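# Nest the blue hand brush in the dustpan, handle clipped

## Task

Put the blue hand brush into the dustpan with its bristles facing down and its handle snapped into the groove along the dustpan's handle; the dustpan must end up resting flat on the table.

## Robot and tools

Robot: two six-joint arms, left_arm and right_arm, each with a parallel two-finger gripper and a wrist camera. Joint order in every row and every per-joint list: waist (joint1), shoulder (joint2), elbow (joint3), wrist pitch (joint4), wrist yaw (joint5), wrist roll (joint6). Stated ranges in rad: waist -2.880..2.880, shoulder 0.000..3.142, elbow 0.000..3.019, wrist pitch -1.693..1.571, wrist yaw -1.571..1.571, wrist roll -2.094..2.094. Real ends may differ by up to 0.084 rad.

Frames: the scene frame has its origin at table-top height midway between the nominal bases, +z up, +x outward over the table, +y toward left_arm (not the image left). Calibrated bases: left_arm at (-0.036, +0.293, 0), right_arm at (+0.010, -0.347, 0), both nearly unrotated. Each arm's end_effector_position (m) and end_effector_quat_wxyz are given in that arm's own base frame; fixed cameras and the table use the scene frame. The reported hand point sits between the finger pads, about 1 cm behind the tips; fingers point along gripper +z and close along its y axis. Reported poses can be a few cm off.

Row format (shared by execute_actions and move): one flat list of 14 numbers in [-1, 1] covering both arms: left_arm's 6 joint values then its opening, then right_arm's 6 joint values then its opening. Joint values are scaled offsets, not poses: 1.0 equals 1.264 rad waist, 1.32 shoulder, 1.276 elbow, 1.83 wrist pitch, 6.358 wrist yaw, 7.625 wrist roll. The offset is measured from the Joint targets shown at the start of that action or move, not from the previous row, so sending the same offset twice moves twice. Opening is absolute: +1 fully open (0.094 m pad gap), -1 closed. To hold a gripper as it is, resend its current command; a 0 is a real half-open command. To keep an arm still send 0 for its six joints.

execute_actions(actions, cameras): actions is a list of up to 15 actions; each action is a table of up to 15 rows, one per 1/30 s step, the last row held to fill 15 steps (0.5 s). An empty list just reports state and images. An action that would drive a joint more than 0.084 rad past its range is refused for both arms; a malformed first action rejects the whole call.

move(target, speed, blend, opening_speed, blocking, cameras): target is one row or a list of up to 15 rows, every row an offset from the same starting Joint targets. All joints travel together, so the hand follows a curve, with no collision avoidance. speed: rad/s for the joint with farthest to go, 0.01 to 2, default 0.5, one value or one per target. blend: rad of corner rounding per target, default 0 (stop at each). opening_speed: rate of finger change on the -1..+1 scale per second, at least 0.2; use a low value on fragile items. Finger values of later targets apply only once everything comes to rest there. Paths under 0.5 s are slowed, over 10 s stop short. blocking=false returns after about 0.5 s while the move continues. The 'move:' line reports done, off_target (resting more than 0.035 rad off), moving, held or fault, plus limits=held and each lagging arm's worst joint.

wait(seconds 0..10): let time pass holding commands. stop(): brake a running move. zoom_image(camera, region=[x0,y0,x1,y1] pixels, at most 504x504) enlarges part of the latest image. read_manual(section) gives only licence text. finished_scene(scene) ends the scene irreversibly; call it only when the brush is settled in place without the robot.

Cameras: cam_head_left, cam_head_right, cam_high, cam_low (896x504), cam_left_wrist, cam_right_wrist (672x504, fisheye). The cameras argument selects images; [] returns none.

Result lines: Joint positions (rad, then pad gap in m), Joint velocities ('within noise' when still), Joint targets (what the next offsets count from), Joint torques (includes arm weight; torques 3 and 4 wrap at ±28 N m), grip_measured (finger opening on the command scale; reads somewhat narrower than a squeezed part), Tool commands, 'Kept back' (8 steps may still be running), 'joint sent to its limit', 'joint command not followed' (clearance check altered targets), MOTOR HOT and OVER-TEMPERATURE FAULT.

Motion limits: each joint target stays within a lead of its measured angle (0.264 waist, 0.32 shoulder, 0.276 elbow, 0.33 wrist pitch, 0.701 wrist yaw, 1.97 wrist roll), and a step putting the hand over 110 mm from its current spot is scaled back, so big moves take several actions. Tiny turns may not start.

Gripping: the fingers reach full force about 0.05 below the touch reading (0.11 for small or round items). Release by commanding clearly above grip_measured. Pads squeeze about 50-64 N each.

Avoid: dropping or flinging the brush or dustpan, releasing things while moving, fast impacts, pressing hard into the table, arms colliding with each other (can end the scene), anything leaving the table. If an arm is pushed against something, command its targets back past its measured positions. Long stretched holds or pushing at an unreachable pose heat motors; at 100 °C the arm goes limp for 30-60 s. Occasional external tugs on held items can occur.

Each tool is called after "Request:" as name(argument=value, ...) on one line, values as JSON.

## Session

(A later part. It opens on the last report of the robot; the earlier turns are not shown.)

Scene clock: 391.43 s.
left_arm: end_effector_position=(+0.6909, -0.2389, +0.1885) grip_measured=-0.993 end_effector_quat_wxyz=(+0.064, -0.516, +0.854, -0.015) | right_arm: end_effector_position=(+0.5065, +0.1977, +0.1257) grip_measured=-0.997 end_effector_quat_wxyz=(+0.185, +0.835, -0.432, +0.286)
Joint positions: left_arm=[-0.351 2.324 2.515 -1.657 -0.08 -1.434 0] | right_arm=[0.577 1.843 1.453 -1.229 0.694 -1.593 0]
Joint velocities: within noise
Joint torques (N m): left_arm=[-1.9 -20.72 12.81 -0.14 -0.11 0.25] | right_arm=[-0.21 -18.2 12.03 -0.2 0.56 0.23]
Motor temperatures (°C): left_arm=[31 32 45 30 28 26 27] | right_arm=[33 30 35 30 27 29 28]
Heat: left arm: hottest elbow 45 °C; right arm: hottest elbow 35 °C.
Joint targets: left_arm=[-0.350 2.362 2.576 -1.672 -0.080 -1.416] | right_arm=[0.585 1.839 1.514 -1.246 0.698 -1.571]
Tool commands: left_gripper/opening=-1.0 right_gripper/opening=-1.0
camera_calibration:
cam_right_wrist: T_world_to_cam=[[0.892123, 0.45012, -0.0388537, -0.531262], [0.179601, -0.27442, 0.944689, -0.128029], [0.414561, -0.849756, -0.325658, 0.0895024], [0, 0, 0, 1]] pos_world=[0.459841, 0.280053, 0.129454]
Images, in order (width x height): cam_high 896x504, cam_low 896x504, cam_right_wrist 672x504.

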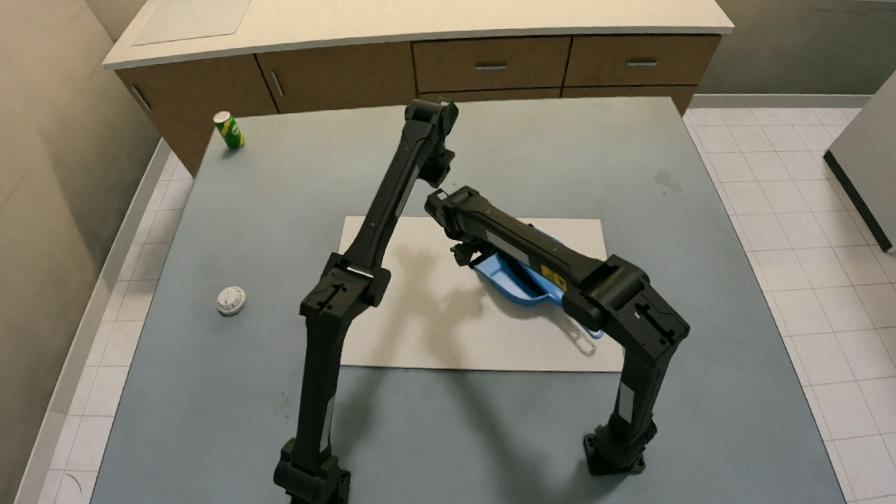

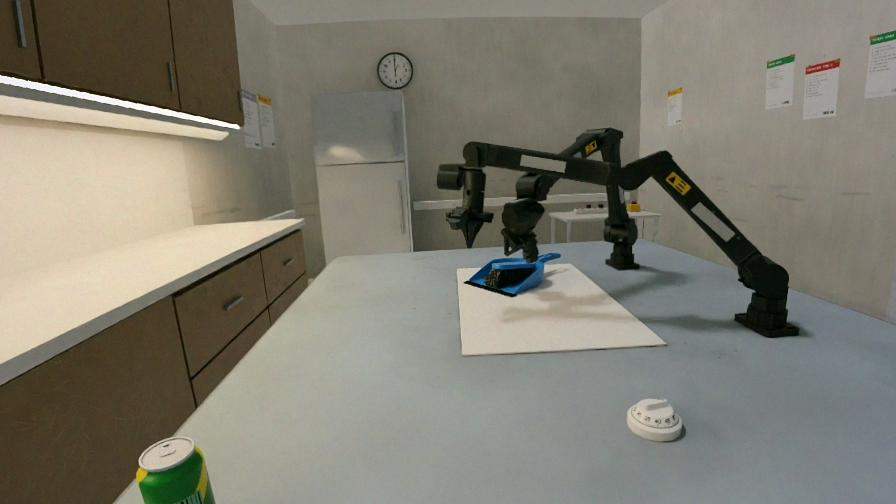

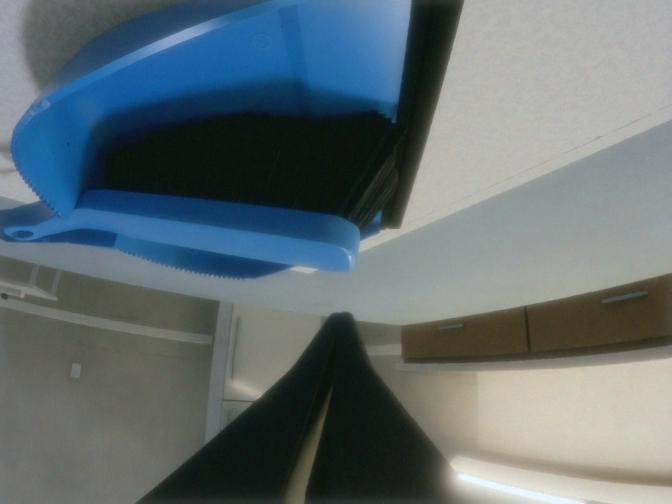

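Request:
zoom_image(camera="cam_right_wrist", region=[0, 0, 480, 300])

Request:
zoom_image(camera="cam_right_wrist", region=[0, 100, 200, 280])

Request:
zoom_image(camera="cam_low", region=[420, 230, 620, 330])

Scaled by 1.050 from the camera's 672x504 image, which has a finer 960x720 frame.

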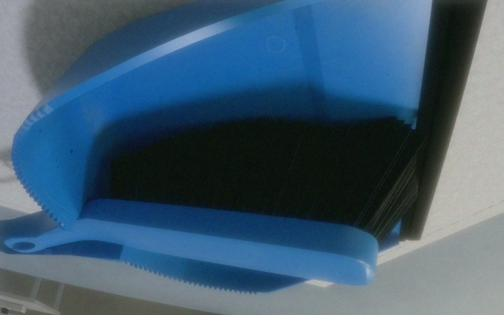

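Scaled by 2.520 from the camera's 672x504 image, which has a finer 960x720 frame.

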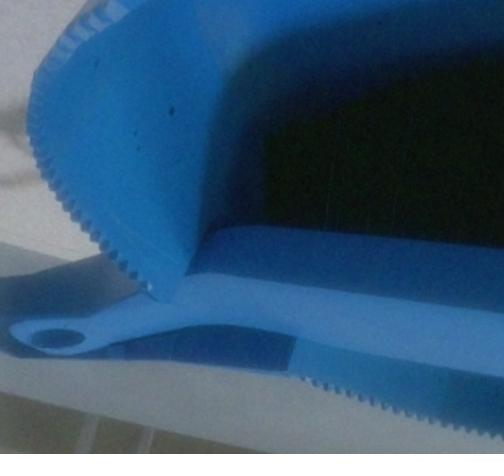

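Scaled by 2.520 from the camera's 896x504 image, which has a finer 1280x720 frame.

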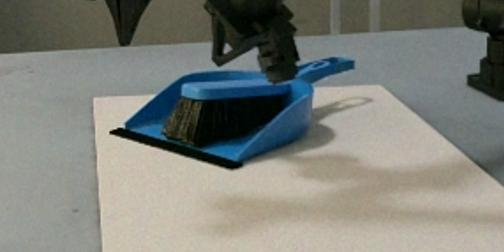

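Request:
move(target=[[0,0,0,0,0,0,-1,0,-0.1053,0.185,0,0,0,-1],[0,0,0,0,0,0,-1,-0.2017,-0.403,-0.3025,-0.0798,-0.1098,0.3853,-1]], speed=[0.6, 1.3], blend=[0.05, 0], cameras=["cam_right_wrist"])

Scene clock: 407.83 s.
left_arm: end_effector_position=(+0.6909, -0.2389, +0.1885) grip_measured=-0.993 end_effector_quat_wxyz=(+0.064, -0.516, +0.854, -0.015) | right_arm: end_effector_position=(+0.5070, +0.1980, +0.1263) grip_measured=-0.997 end_effector_quat_wxyz=(+0.185, +0.835, -0.432, +0.286)
Joint positions: left_arm=[-0.351 2.324 2.515 -1.657 -0.08 -1.434 0] | right_arm=[0.577 1.843 1.454 -1.229 0.694 -1.593 0]
Joint velocities: within noise
Joint torques (N m): left_arm=[-1.9 -20.78 12.81 -0.16 -0.11 0.25] | right_arm=[-1.2 -18.55 8.01 0.5 0.37 -0.01]
Motor temperatures (°C): left_arm=[31 33 46 30 28 26 27] | right_arm=[33 30 35 30 27 29 28]
Heat: left arm: hottest elbow 46 °C; right arm: hottest elbow 35 °C.
Joint targets: left_arm=[-0.350 2.362 2.576 -1.672 -0.080 -1.416] | right_arm=[0.573 1.834 1.463 -1.229 0.694 -1.593]
move: held (right_arm; a check stopped the path), off_target (left_arm); path passed 0 of 2 targets; limits=held; left_arm: the elbow is farthest, 0.061 rad from its target; right_arm: the wrist roll is farthest, 2.960 rad from its target
joint command not followed: on one or more control steps a check withheld the commanded joint targets of the right arm, and it was not sent them on those steps.
cause: the commanded joint targets, or the way to them, would bring a part of the robot too close to another arm (this arm's wrist (the part past the wrist pitch) and the left arm's forearm (the part past the elbow), at the place that arm is still heading or pushing toward).
camera_calibration:
cam_right_wrist: T_world_to_cam=[[0.892172, 0.450151, -0.03733, -0.532], [0.178387, -0.27521, 0.944689, -0.127755], [0.41498, -0.849484, -0.325835, 0.0894923], [0, 0, 0, 1]] pos_world=[0.460288, 0.280343, 0.129989]
Images, in order (width x height): cam_right_wrist 672x504.

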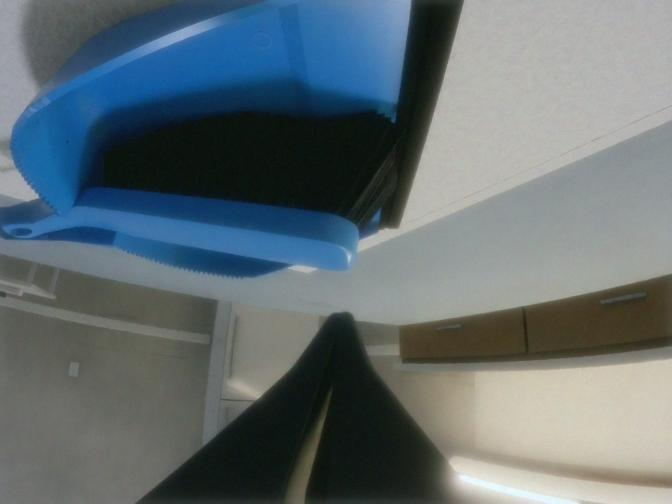

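Request:
move(target=[[0.356,0,0,0,0,0,-1,0,0,0,0,0,0,-1]], speed=[0.6], cameras=[])

Request:
move(target=[[0,0,0,0,0,0,-1,0,-0.1015,0.225,0,0,0,-1],[0,0,0,0,0,0,-1,-0.1922,-0.3992,-0.2625,-0.0891,-0.1092,0.3882,-1]], speed=[0.6, 1.3], blend=[0.05, 0], cameras=["cam_right_wrist"])

Scene clock: 410.53 s.
left_arm: end_effector_position=(+0.7256, +0.0894, +0.1885) grip_measured=-0.993 end_effector_quat_wxyz=(-0.066, +0.696, -0.715, +0.001) | right_arm: end_effector_position=(+0.5070, +0.1980, +0.1263) grip_measured=-0.997 end_effector_quat_wxyz=(+0.185, +0.835, -0.432, +0.286)
Joint positions: left_arm=[0.104 2.324 2.515 -1.657 -0.08 -1.434 0] | right_arm=[0.577 1.843 1.454 -1.229 0.694 -1.593 0]
Joint velocities: within noise
Joint torques (N m): left_arm=[-2.26 -20.78 12.81 -0.14 -0.11 0.25] | right_arm=[-1.26 -18.67 7.92 0.49 0.36 -0.01]
Motor temperatures (°C): left_arm=[31 33 46 30 28 26 27] | right_arm=[33 30 35 30 27 29 28]
Heat: left arm: hottest elbow 46 °C; right arm: hottest elbow 35 °C.
Joint targets: left_arm=[0.100 2.362 2.576 -1.672 -0.080 -1.416] | right_arm=[0.573 1.834 1.463 -1.229 0.694 -1.593]
move: off_target (left_arm); left_arm: the elbow is farthest, 0.061 rad from its target
No camera images: "cameras" was empty.

Scene clock: 414.47 s.
left_arm: end_effector_position=(+0.7256, +0.0894, +0.1885) grip_measured=-0.993 end_effector_quat_wxyz=(-0.066, +0.696, -0.715, +0.001) | right_arm: end_effector_position=(+0.3461, +0.1225, +0.1876) grip_measured=-0.997 end_effector_quat_wxyz=(-0.004, +0.479, +0.878, -0.008)
Joint positions: left_arm=[0.104 2.324 2.515 -1.657 -0.08 -1.434 0] | right_arm=[0.343 1.332 1.118 -1.375 0.004 1.343 0]
Joint velocities: within noise
Joint torques (N m): left_arm=[-2.43 -20.78 12.81 -0.14 -0.11 0.25] | right_arm=[-2.2 -12.34 8.44 -0.13 -0.17 0.24]
Motor temperatures (°C): left_arm=[31 33 46 30 28 26 27] | right_arm=[33 30 36 30 27 29 28]
Heat: left arm: hottest elbow 46 °C; right arm: hottest elbow 36 °C.
Joint targets: left_arm=[0.100 2.362 2.576 -1.672 -0.080 -1.416] | right_arm=[0.330 1.307 1.128 -1.392 0.000 1.367]
move: off_target (left_arm); left_arm: the elbow is farthest, 0.061 rad from its target
camera_calibration:
cam_right_wrist: T_world_to_cam=[[-0.895458, -0.442972, -0.0439349, 0.377105], [-0.400436, 0.758479, 0.51416, -0.0233063], [-0.194435, 0.478002, -0.856568, 0.260015], [0, 0, 0, 1]] pos_world=[0.378905, 0.0604367, 0.251272]
Images, in order (width x height): cam_right_wrist 672x504.

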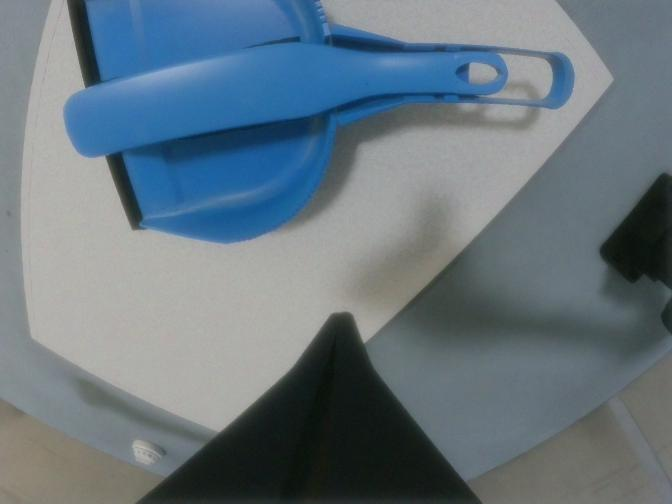

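Request:
zoom_image(camera="cam_right_wrist", region=[300, 10, 600, 140])

Request:
zoom_image(camera="cam_right_wrist", region=[40, 0, 360, 250])

Scaled by 1.680 from the camera's 672x504 image, which has a finer 960x720 frame.

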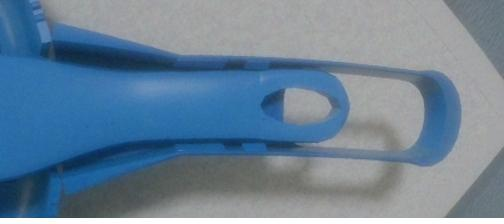

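Scaled by 1.575 from the camera's 672x504 image, which has a finer 960x720 frame.

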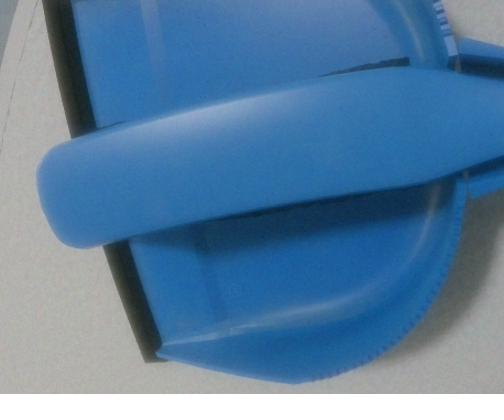

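Request:
zoom_image(camera="cam_right_wrist", region=[310, 10, 430, 140])

Request:
zoom_image(camera="cam_right_wrist", region=[400, 20, 520, 130])

Scaled by 3.877 from the camera's 672x504 image, which has a finer 960x720 frame.

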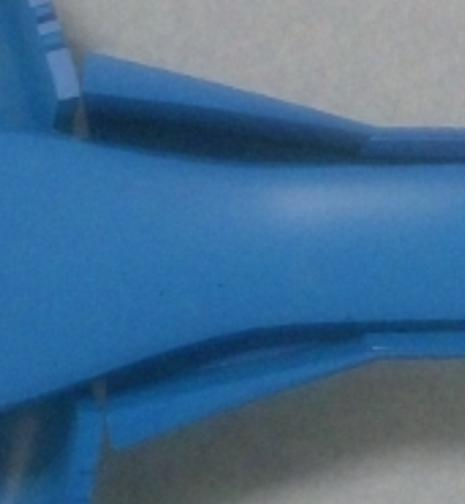

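Scaled by 4.200 from the camera's 672x504 image, which has a finer 960x720 frame.

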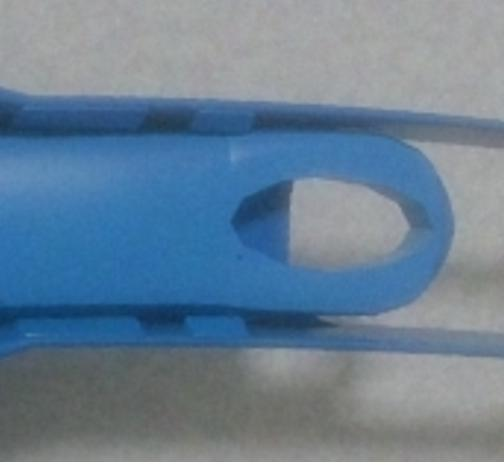

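Request:
move(target=[[0,0,0,0,0,0,-1,-0.029,0.4911,0.5241,-0.0111,0,-0.0048,-1],[0,0,0,0,0,0,-1,-0.029,0.523,0.4389,0.0713,0,-0.0048,-1]], speed=[0.6, 0.25], blend=[0.03, 0], cameras=["cam_right_wrist", "cam_low"])

Scene clock: 428.33 s.
left_arm: end_effector_position=(+0.7256, +0.0894, +0.1885) grip_measured=-0.993 end_effector_quat_wxyz=(-0.066, +0.696, -0.715, +0.001) | right_arm: end_effector_position=(+0.5669, +0.1802, +0.0774) grip_measured=-0.997 end_effector_quat_wxyz=(-0.011, +0.494, +0.869, -0.015)
Joint positions: left_arm=[0.104 2.324 2.515 -1.657 -0.08 -1.434 0] | right_arm=[0.31 2.003 1.675 -1.279 0.004 1.343 0]
Joint velocities: within noise
Joint torques (N m): left_arm=[-2.37 -20.78 12.81 -0.14 -0.12 0.25] | right_arm=[-2.26 -20.84 8.4 1.24 -0.16 -0.14]
Motor temperatures (°C): left_arm=[31 33 47 30 28 26 27] | right_arm=[33 30 36 30 26 29 28]
Heat: left arm: hottest elbow 47 °C; right arm: hottest elbow 36 °C.
Joint targets: left_arm=[0.100 2.362 2.576 -1.672 -0.080 -1.416] | right_arm=[0.293 1.998 1.688 -1.261 0.000 1.330]
move: off_target (left_arm); left_arm: the elbow is farthest, 0.061 rad from its target
camera_calibration:
cam_right_wrist: T_world_to_cam=[[-0.910812, -0.41198, -0.0263449, 0.597272], [-0.365244, 0.774457, 0.51654, 0.0549998], [-0.192401, 0.480093, -0.855858, 0.179344], [0, 0, 0, 1]] pos_world=[0.598597, 0.117367, 0.140818]
Images, in order (width x height): cam_low 896x504, cam_right_wrist 672x504.

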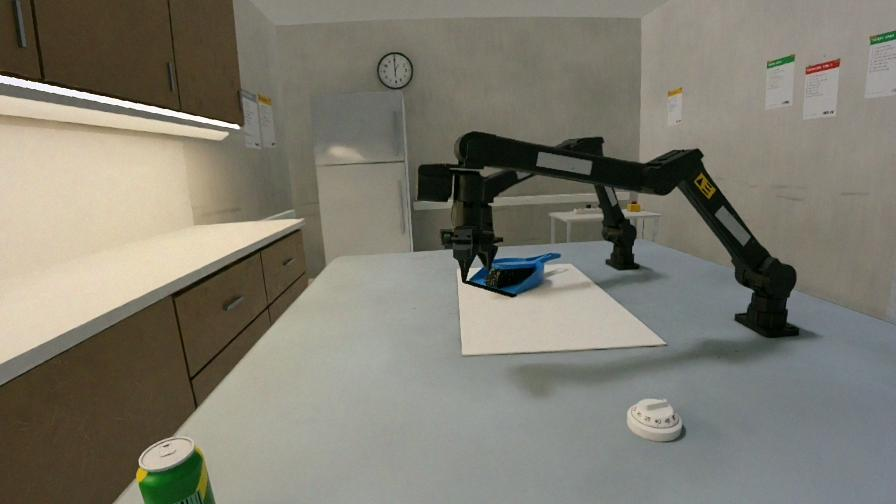

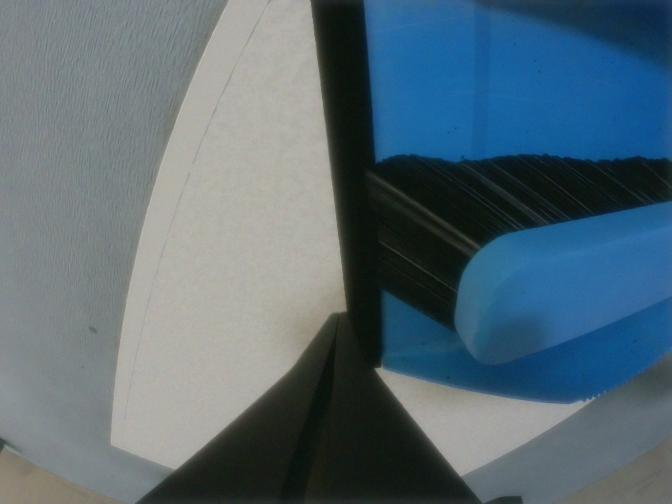

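Request:
move(target=[0,0,0,0,0,0,-1,-0.0248,-0.0648,-0.1049,0.0265,0,0,-1], speed=[0.12], cameras=["cam_right_wrist"])

Scene clock: 432.73 s.
left_arm: end_effector_position=(+0.7256, +0.0894, +0.1885) grip_measured=-0.993 end_effector_quat_wxyz=(-0.066, +0.696, -0.715, +0.001) | right_arm: end_effector_position=(+0.5405, +0.1545, +0.0636) grip_measured=-0.997 end_effector_quat_wxyz=(-0.018, +0.506, +0.862, -0.022)
Joint positions: left_arm=[0.104 2.324 2.515 -1.657 -0.08 -1.434 0] | right_arm=[0.281 1.948 1.548 -1.228 0.004 1.343 0]
Joint velocities: within noise
Joint torques (N m): left_arm=[-2.43 -20.72 12.81 -0.14 -0.11 0.25] | right_arm=[-2.2 -22.48 7.71 0.98 -0.16 -0.14]
Motor temperatures (°C): left_arm=[31 34 47 30 28 26 27] | right_arm=[33 30 36 30 26 28 28]
Heat: left arm: hottest elbow 47 °C; right arm: hottest elbow 36 °C.
Joint targets: left_arm=[0.100 2.362 2.576 -1.672 -0.080 -1.416] | right_arm=[0.262 1.912 1.554 -1.213 0.000 1.330]
move: off_target (left_arm); left_arm: the elbow is farthest, 0.061 rad from its target
camera_calibration:
cam_right_wrist: T_world_to_cam=[[-0.922752, -0.385355, -0.00550732, 0.563308], [-0.332084, 0.787779, 0.518772, 0.0522305], [-0.195573, 0.480527, -0.854895, 0.176343], [0, 0, 0, 1]] pos_world=[0.571627, 0.0911901, 0.126761]
Images, in order (width x height): cam_right_wrist 672x504.

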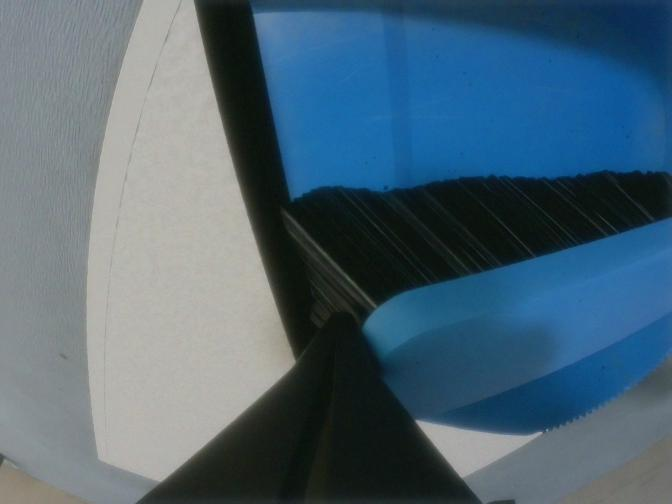

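Request:
move(target=[0,0,0,0,0,0,-1,-0.0047,-0.0286,-0.0281,-0.001,0,0,-1], speed=[0.06], cameras=["cam_right_wrist"])

Scene clock: 435.50 s.
left_arm: end_effector_position=(+0.7256, +0.0894, +0.1885) grip_measured=-0.993 end_effector_quat_wxyz=(-0.066, +0.696, -0.715, +0.001) | right_arm: end_effector_position=(+0.5308, +0.1492, +0.0735) grip_measured=-0.997 end_effector_quat_wxyz=(-0.016, +0.509, +0.861, -0.020)
Joint positions: left_arm=[0.104 2.324 2.515 -1.657 -0.08 -1.434 0] | right_arm=[0.276 1.908 1.514 -1.228 0.004 1.343 0]
Joint velocities: within noise
Joint torques (N m): left_arm=[-2.37 -20.78 12.81 -0.14 -0.11 0.25] | right_arm=[-2.26 -21.71 7.82 0.96 -0.14 -0.14]
Motor temperatures (°C): left_arm=[31 34 47 30 28 26 27] | right_arm=[33 31 36 30 26 28 28]
Heat: left arm: hottest elbow 47 °C; right arm: hottest elbow 36 °C.
Joint targets: left_arm=[0.100 2.362 2.576 -1.672 -0.080 -1.416] | right_arm=[0.256 1.875 1.518 -1.215 0.000 1.330]
move: off_target (left_arm); left_arm: the elbow is farthest, 0.061 rad from its target
camera_calibration:
cam_right_wrist: T_world_to_cam=[[-0.924474, -0.381068, -0.0116462, 0.553073], [-0.331447, 0.788248, 0.518466, 0.0477186], [-0.188391, 0.483169, -0.855019, 0.181288], [0, 0, 0, 1]] pos_world=[0.56127, 0.0855518, 0.136705]
Images, in order (width x height): cam_right_wrist 672x504.

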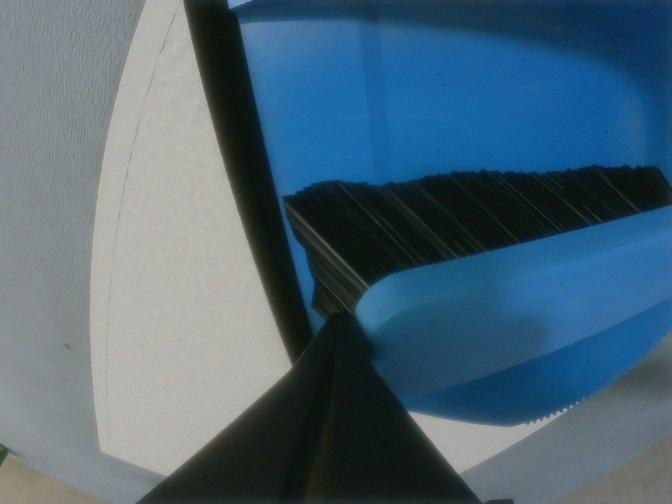

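Request:
zoom_image(camera="cam_right_wrist", region=[180, 130, 480, 430])

Scaled by 1.680 from the camera's 672x504 image, which has a finer 960x720 frame.

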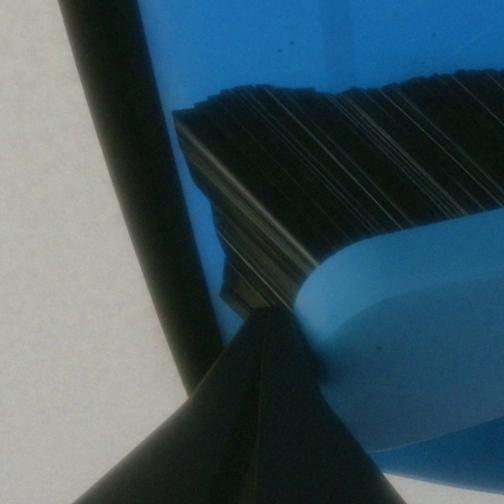

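Request:
move(target=[0,0,0,0,0,0,-1,-0.0036,-0.018,-0.0284,0.0068,0,0,-1], speed=[0.06], cameras=["cam_right_wrist"])

Request:
zoom_image(camera="cam_right_wrist", region=[180, 130, 480, 430])

Scene clock: 437.60 s.
left_arm: end_effector_position=(+0.7256, +0.0894, +0.1885) grip_measured=-0.993 end_effector_quat_wxyz=(-0.066, +0.696, -0.715, +0.001) | right_arm: end_effector_position=(+0.5218, +0.1440, +0.0729) grip_measured=-0.997 end_effector_quat_wxyz=(-0.017, +0.510, +0.859, -0.020)
Joint positions: left_arm=[0.104 2.324 2.515 -1.657 -0.08 -1.434 0] | right_arm=[0.271 1.885 1.477 -1.215 0.004 1.343 0]
Joint velocities: within noise
Joint torques (N m): left_arm=[-2.37 -20.78 12.81 -0.16 -0.11 0.25] | right_arm=[-2.32 -21.48 7.6 1.03 -0.14 -0.14]
Motor temperatures (°C): left_arm=[31 34 47 30 28 26 27] | right_arm=[33 31 36 30 26 28 28]
Heat: left arm: hottest elbow 47 °C; right arm: hottest elbow 36 °C.
Joint targets: left_arm=[0.100 2.362 2.576 -1.672 -0.080 -1.416] | right_arm=[0.251 1.851 1.482 -1.202 0.000 1.330]
move: off_target (left_arm); left_arm: the elbow is farthest, 0.061 rad from its target
camera_calibration:
cam_right_wrist: T_world_to_cam=[[-0.926227, -0.376812, -0.0108161, 0.543061], [-0.327399, 0.789881, 0.518553, 0.0467341], [-0.186854, 0.483839, -0.854977, 0.18068], [0, 0, 0, 1]] pos_world=[0.552059, 0.0802975, 0.136117]
Images, in order (width x height): cam_right_wrist 672x504.

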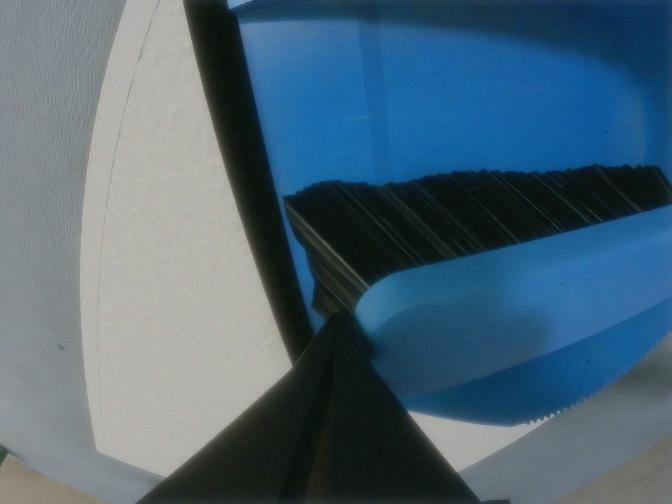

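Scaled by 1.680 from the camera's 672x504 image, which has a finer 960x720 frame.

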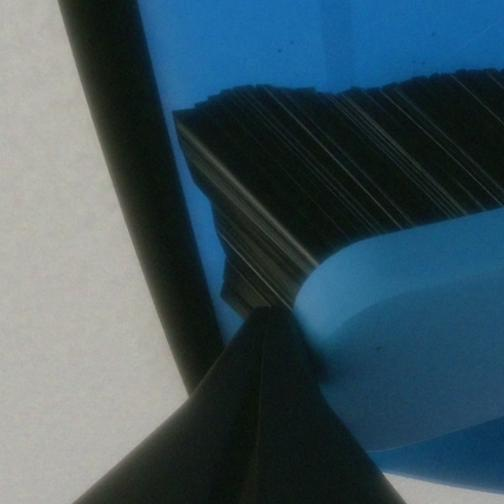

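Request:
zoom_image(camera="cam_right_wrist", region=[500, 0, 672, 260])

Scaled by 1.938 from the camera's 672x504 image, which has a finer 960x720 frame.

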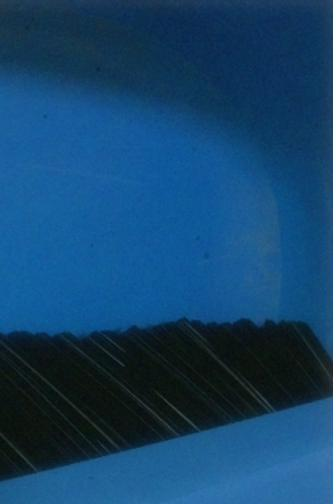

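Request:
move(target=[[0,0,0,0,0,0,-1,0.0111,0.0547,0.0852,-0.0202,0,0,-1],[0,0,0,0,0,0,-1,0.0111,-0.0051,0.2194,-0.1568,0,0,-1],[0,0,0,0,0,0,-1,0.0621,-0.4116,-0.2775,-0.1036,0,0.0049,-1]], speed=[0.15, 0.5, 0.7], blend=[0.02, 0.05, 0], cameras=["cam_right_wrist"])

Request:
zoom_image(camera="cam_right_wrist", region=[310, 10, 430, 140])

Request:
zoom_image(camera="cam_right_wrist", region=[400, 20, 520, 130])

Scene clock: 442.53 s.
left_arm: end_effector_position=(+0.7256, +0.0894, +0.1885) grip_measured=-0.993 end_effector_quat_wxyz=(-0.066, +0.696, -0.715, +0.001) | right_arm: end_effector_position=(+0.3400, +0.1117, +0.1916) grip_measured=-0.997 end_effector_quat_wxyz=(-0.013, +0.490, +0.872, -0.017)
Joint positions: left_arm=[0.104 2.324 2.515 -1.657 -0.08 -1.434 0] | right_arm=[0.32 1.322 1.118 -1.41 0.004 1.344 0]
Joint velocities: within noise
Joint torques (N m): left_arm=[-2.37 -20.78 12.81 -0.16 -0.11 0.25] | right_arm=[-0.21 -11.28 8.46 1.24 -0.14 0.23]
Motor temperatures (°C): left_arm=[31 34 47 30 28 26 27] | right_arm=[33 31 36 30 26 28 28]
Heat: left arm: hottest elbow 47 °C; right arm: hottest elbow 36 °C.
Joint targets: left_arm=[0.100 2.362 2.576 -1.672 -0.080 -1.416] | right_arm=[0.330 1.307 1.128 -1.392 0.000 1.367]
move: off_target (left_arm); left_arm: the elbow is farthest, 0.061 rad from its target
camera_calibration:
cam_right_wrist: T_world_to_cam=[[-0.906971, -0.420726, -0.0198389, 0.363848], [-0.369357, 0.771829, 0.517548, -0.0322941], [-0.202434, 0.476728, -0.855424, 0.269991], [0, 0, 0, 1]] pos_world=[0.372727, 0.0492937, 0.254889]
Images, in order (width x height): cam_right_wrist 672x504.

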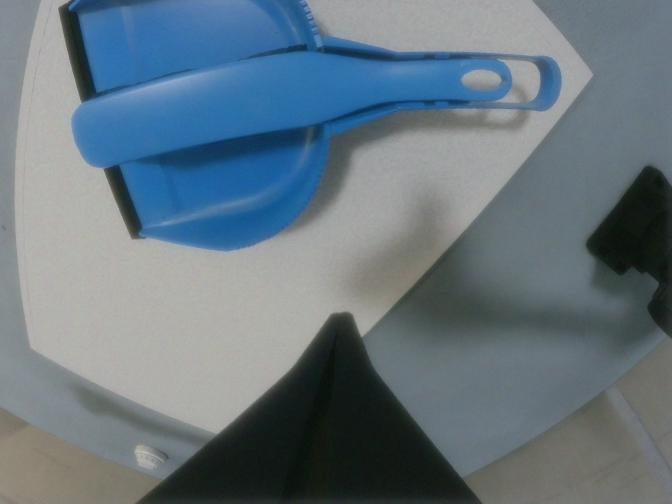

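Scaled by 3.877 from the camera's 672x504 image, which has a finer 960x720 frame.

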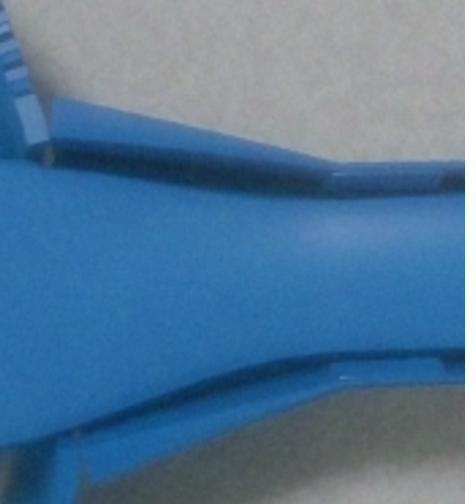

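Scaled by 4.200 from the camera's 672x504 image, which has a finer 960x720 frame.

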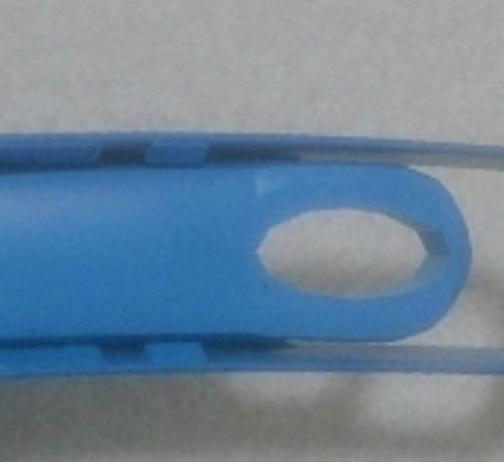

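Request:
zoom_image(camera="cam_right_wrist", region=[40, 0, 360, 260])

Request:
execute_actions(actions=[], cameras=["cam_low", "cam_head_left", "cam_head_right", "cam_left_wrist"])

Scaled by 1.575 from the camera's 672x504 image, which has a finer 960x720 frame.

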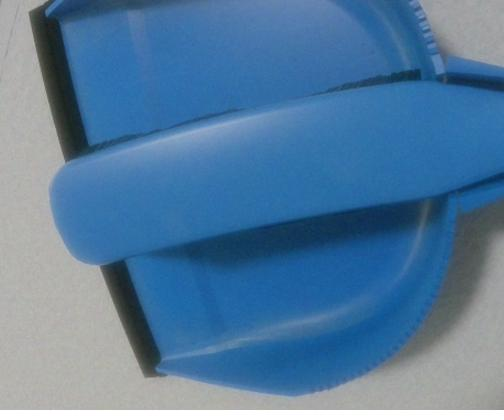

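Scene clock: 443.20 s.
left_arm: end_effector_position=(+0.7256, +0.0894, +0.1885) grip_measured=-0.993 end_effector_quat_wxyz=(-0.066, +0.696, -0.715, +0.001) | right_arm: end_effector_position=(+0.3400, +0.1117, +0.1916) grip_measured=-0.997 end_effector_quat_wxyz=(-0.013, +0.490, +0.872, -0.017)
Joint positions: left_arm=[0.104 2.324 2.515 -1.657 -0.08 -1.434 0] | right_arm=[0.32 1.322 1.118 -1.41 0.004 1.344 0]
Joint velocities: within noise
Joint torques (N m): left_arm=[-2.37 -20.78 12.82 -0.13 -0.11 0.25] | right_arm=[-0.26 -11.28 8.46 1.25 -0.14 0.23]
Motor temperatures (°C): left_arm=[31 34 47 30 28 26 27] | right_arm=[33 31 36 30 26 28 28]
Heat: left arm: hottest elbow 47 °C; right arm: hottest elbow 36 °C.
Joint targets: left_arm=[0.100 2.362 2.576 -1.672 -0.080 -1.416] | right_arm=[0.330 1.307 1.128 -1.392 0.000 1.367]
Tool commands: left_gripper/opening=-1.0 right_gripper/opening=-1.0
camera_calibration:
cam_left_wrist: T_world_to_cam=[[0.987219, -0.154384, 0.0395501, -0.706005], [-0.156616, -0.893891, 0.420035, 0.144767], [-0.029493, -0.420861, -0.906646, 0.313754], [0, 0, 0, 1]] pos_world=[0.728908, 0.152457, 0.251579]
Images, in order (width x height): cam_head_left 896x504, cam_head_right 896x504, cam_low 896x504, cam_left_wrist 672x504.

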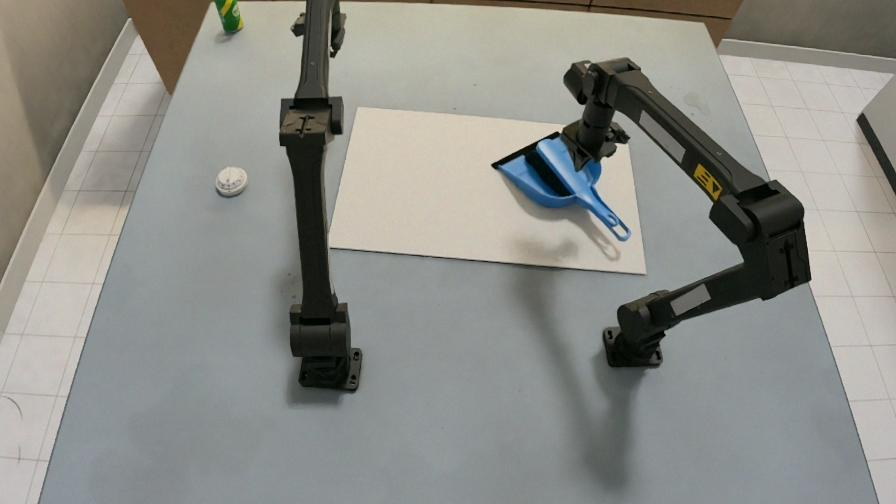

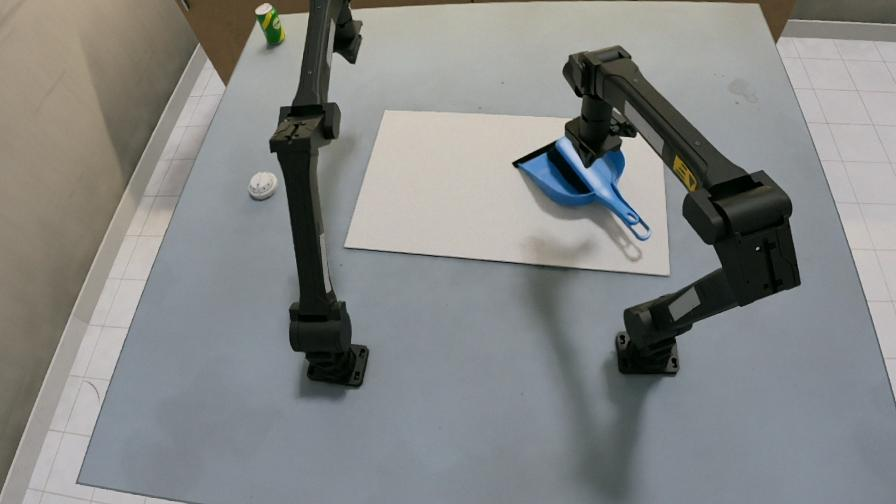

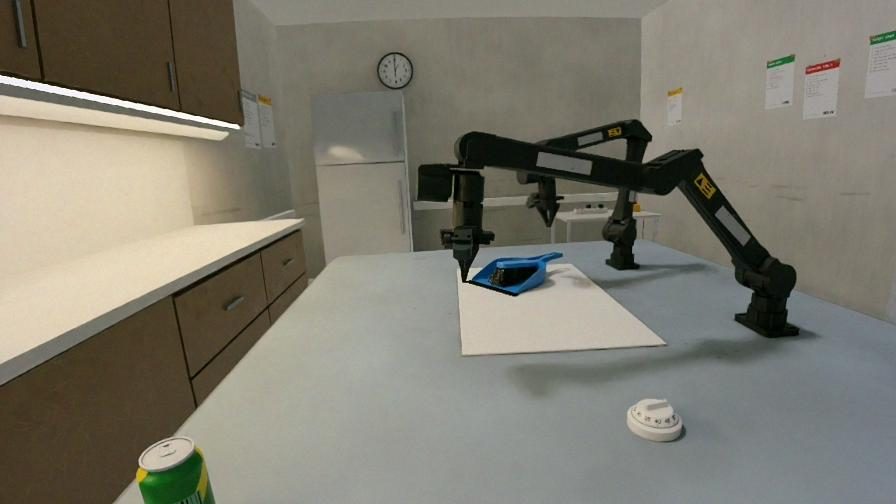

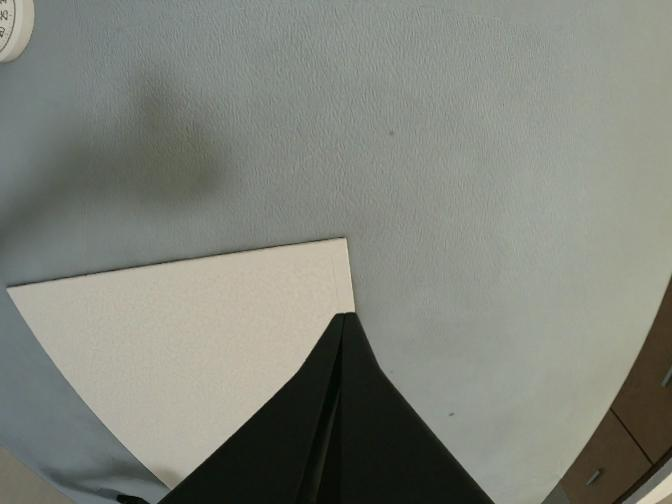

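Request:
zoom_image(camera="cam_low", region=[455, 235, 595, 310])

Request:
zoom_image(camera="cam_head_left", region=[480, 100, 660, 260])

Request:
zoom_image(camera="cam_head_right", region=[500, 110, 680, 270])

Scaled by 3.600 from the camera's 896x504 image, which has a finer 1280x720 frame.

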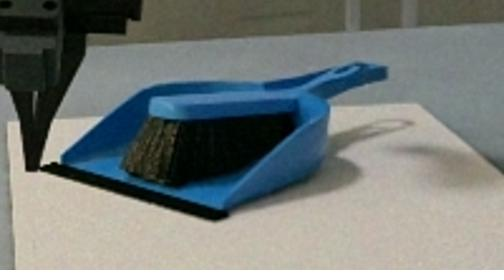

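Scaled by 2.800 from the camera's 896x504 image, which has a finer 1280x720 frame.

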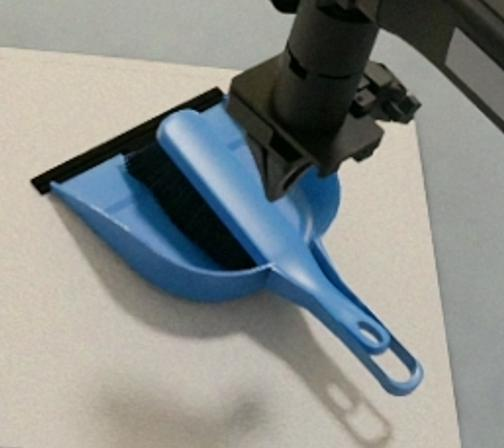

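Scaled by 2.800 from the camera's 896x504 image, which has a finer 1280x720 frame.

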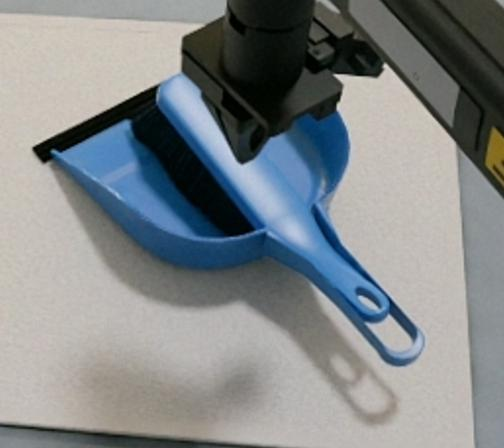

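Request:
move(target=[[0,0,0,0,0,0,-1,0.1614,0,0,0,0.1098,-0.3853,-1],[0,0,0,0,0,0,-1,0.1614,-0.1112,-0.3461,0.1612,0.1098,-0.3853,-1]], speed=[1.3, 0.4], blend=[0.05, 0], cameras=["cam_right_wrist"])

Scene clock: 449.60 s.
left_arm: end_effector_position=(+0.7256, +0.0894, +0.1885) grip_measured=-0.993 end_effector_quat_wxyz=(-0.066, +0.696, -0.715, +0.001) | right_arm: end_effector_position=(+0.2848, +0.0352, +0.1157) grip_measured=-0.997 end_effector_quat_wxyz=(+0.188, +0.812, -0.475, +0.283)
Joint positions: left_arm=[0.104 2.324 2.515 -1.657 -0.08 -1.434 0] | right_arm=[0.517 1.182 0.677 -1.115 0.692 -1.548 0]
Joint velocities: within noise
Joint torques (N m): left_arm=[-2.37 -20.78 12.81 -0.16 -0.11 0.25] | right_arm=[-0.26 -8.41 7.65 1.22 0.63 -0.24]
Motor temperatures (°C): left_arm=[31 34 47 30 28 26 27] | right_arm=[33 31 36 29 26 28 28]
Heat: left arm: hottest elbow 47 °C; right arm: hottest elbow 36 °C.
Joint targets: left_arm=[0.100 2.362 2.576 -1.672 -0.080 -1.416] | right_arm=[0.534 1.161 0.686 -1.097 0.698 -1.571]
move: off_target (left_arm); left_arm: the elbow is farthest, 0.061 rad from its target
camera_calibration:
cam_right_wrist: T_world_to_cam=[[0.931443, 0.363701, -0.011664, -0.272031], [0.130182, -0.303123, 0.944017, -0.108156], [0.339805, -0.880817, -0.329689, 0.0629244], [0, 0, 0, 1]] pos_world=[0.246079, 0.121578, 0.119674]
Images, in order (width x height): cam_right_wrist 672x504.

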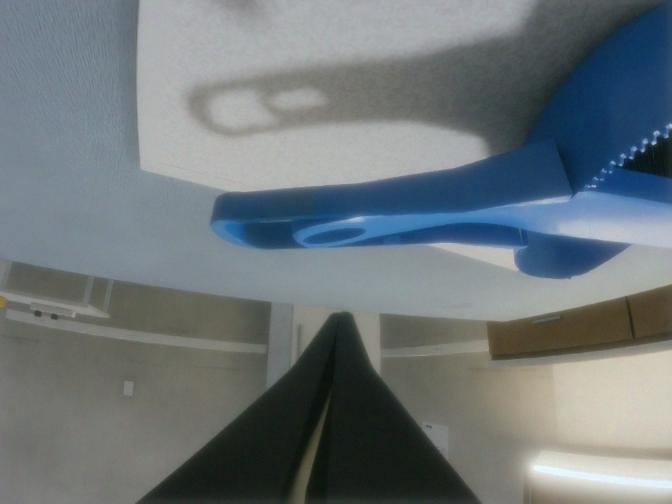

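Excellent side view of the handle and channel. I will zoom in on it.

Request:
zoom_image(camera="cam_right_wrist", region=[200, 130, 440, 290])

Request:
zoom_image(camera="cam_right_wrist", region=[400, 100, 672, 290])

Request:
zoom_image(camera="cam_right_wrist", region=[280, 180, 400, 260])

Scaled by 2.100 from the camera's 672x504 image, which has a finer 960x720 frame.

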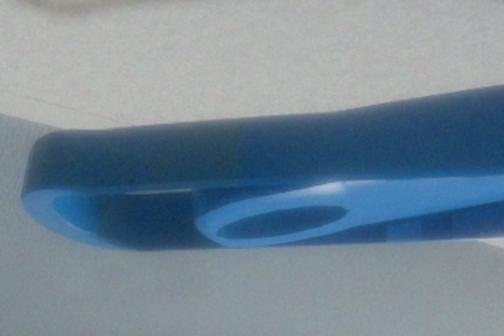

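Scaled by 1.853 from the camera's 672x504 image, which has a finer 960x720 frame.

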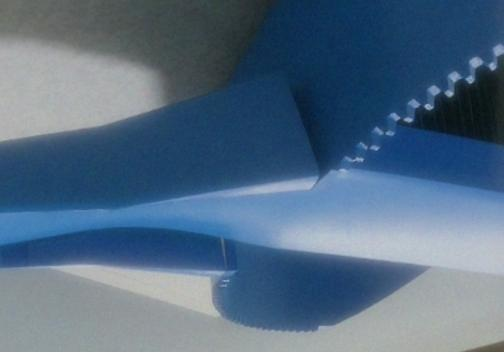

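Scaled by 4.200 from the camera's 672x504 image, which has a finer 960x720 frame.

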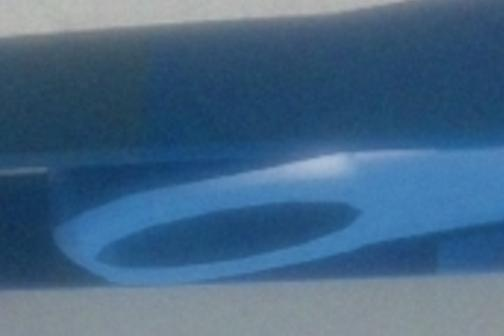

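I'll take one more look at the present state before deciding whether to finish.

Request:
execute_actions(actions=[], cameras=["cam_low", "cam_right_wrist"])

Scene clock: 451.83 s.
left_arm: end_effector_position=(+0.7256, +0.0894, +0.1885) grip_measured=-0.993 end_effector_quat_wxyz=(-0.066, +0.696, -0.715, +0.001) | right_arm: end_effector_position=(+0.2849, +0.0352, +0.1157) grip_measured=-0.997 end_effector_quat_wxyz=(+0.187, +0.812, -0.475, +0.283)
Joint positions: left_arm=[0.104 2.324 2.515 -1.657 -0.08 -1.434 0] | right_arm=[0.517 1.182 0.677 -1.115 0.692 -1.548 0]
Joint velocities: within noise
Joint torques (N m): left_arm=[-2.37 -20.72 12.82 -0.16 -0.11 0.25] | right_arm=[-0.26 -8.41 7.64 1.22 0.64 -0.25]
Motor temperatures (°C): left_arm=[31 34 47 30 28 26 27] | right_arm=[33 31 36 29 26 28 28]
Heat: left arm: hottest elbow 47 °C; right arm: hottest elbow 36 °C.
Joint targets: left_arm=[0.100 2.362 2.576 -1.672 -0.080 -1.416] | right_arm=[0.534 1.161 0.686 -1.097 0.698 -1.571]
Tool commands: left_gripper/opening=-1.0 right_gripper/opening=-1.0
camera_calibration:
cam_right_wrist: T_world_to_cam=[[0.931446, 0.363703, -0.0112865, -0.272154], [0.129869, -0.303301, 0.944003, -0.108052], [0.339914, -0.880754, -0.329742, 0.0629068], [0, 0, 0, 1]] pos_world=[0.246146, 0.121616, 0.119673]
Images, in order (width x height): cam_low 896x504, cam_right_wrist 672x504.

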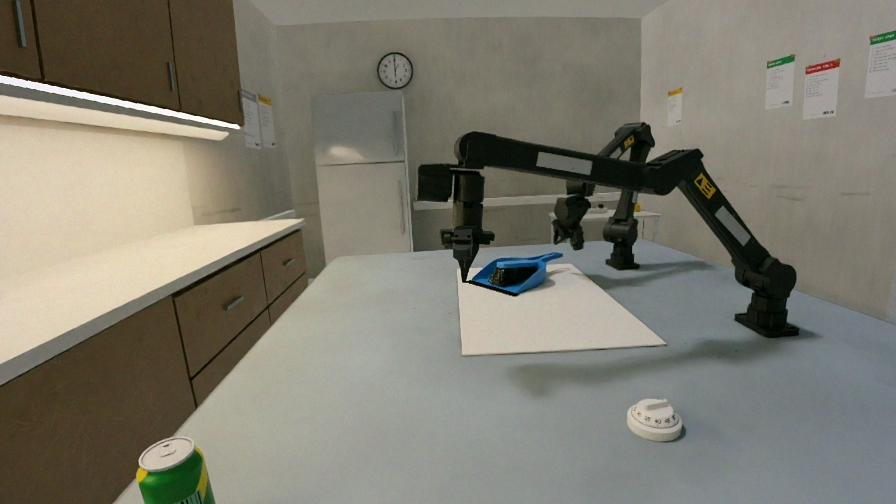

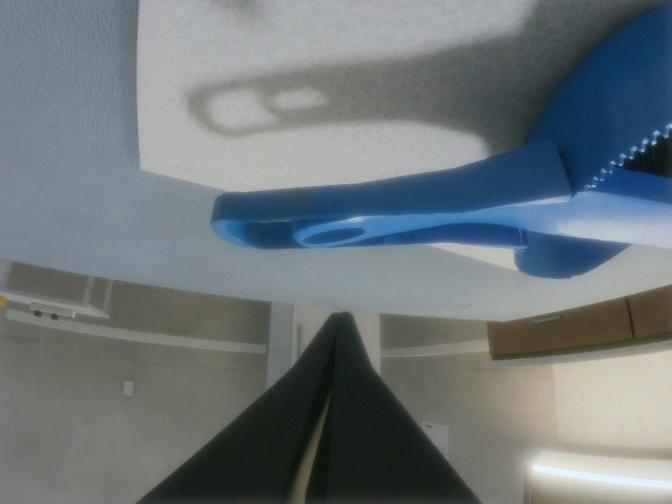

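Request:
zoom_image(camera="cam_right_wrist", region=[200, 130, 420, 290])

Request:
zoom_image(camera="cam_right_wrist", region=[380, 120, 672, 300])

Request:
zoom_image(camera="cam_low", region=[450, 235, 590, 310])

Scaled by 2.291 from the camera's 672x504 image, which has a finer 960x720 frame.

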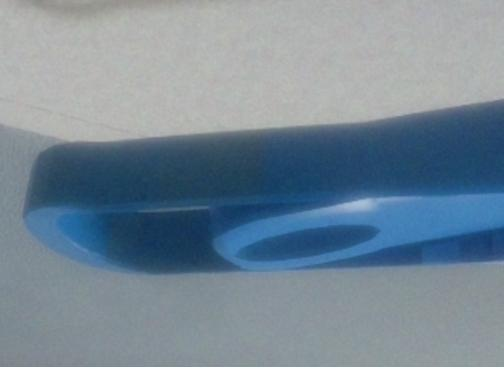

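Scaled by 1.726 from the camera's 672x504 image, which has a finer 960x720 frame.

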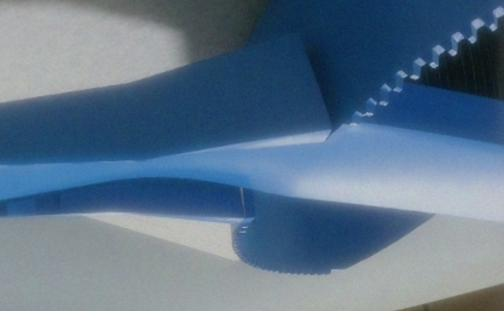

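Scaled by 3.600 from the camera's 896x504 image, which has a finer 1280x720 frame.

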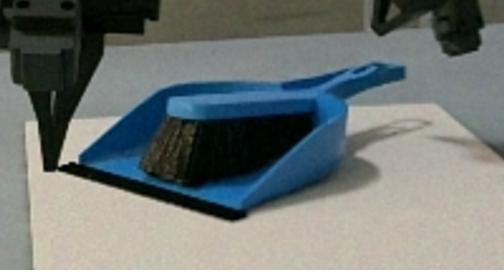

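Request:
zoom_image(camera="cam_right_wrist", region=[340, 195, 450, 265])

Request:
zoom_image(camera="cam_right_wrist", region=[430, 185, 540, 255])

Scaled by 4.582 from the camera's 672x504 image, which has a finer 960x720 frame.

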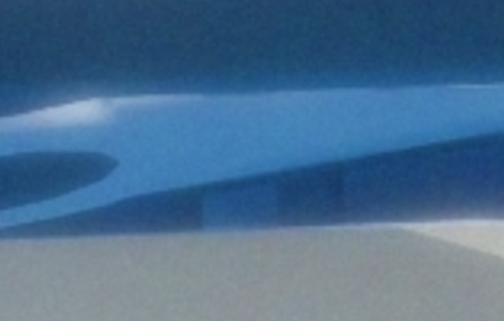

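Scaled by 4.582 from the camera's 672x504 image, which has a finer 960x720 frame.

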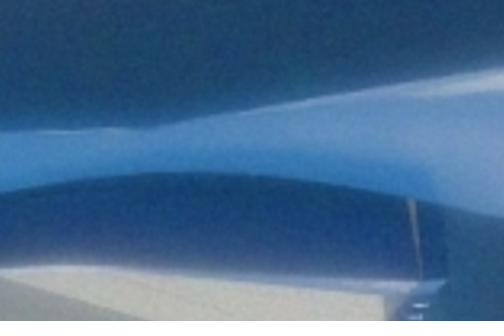

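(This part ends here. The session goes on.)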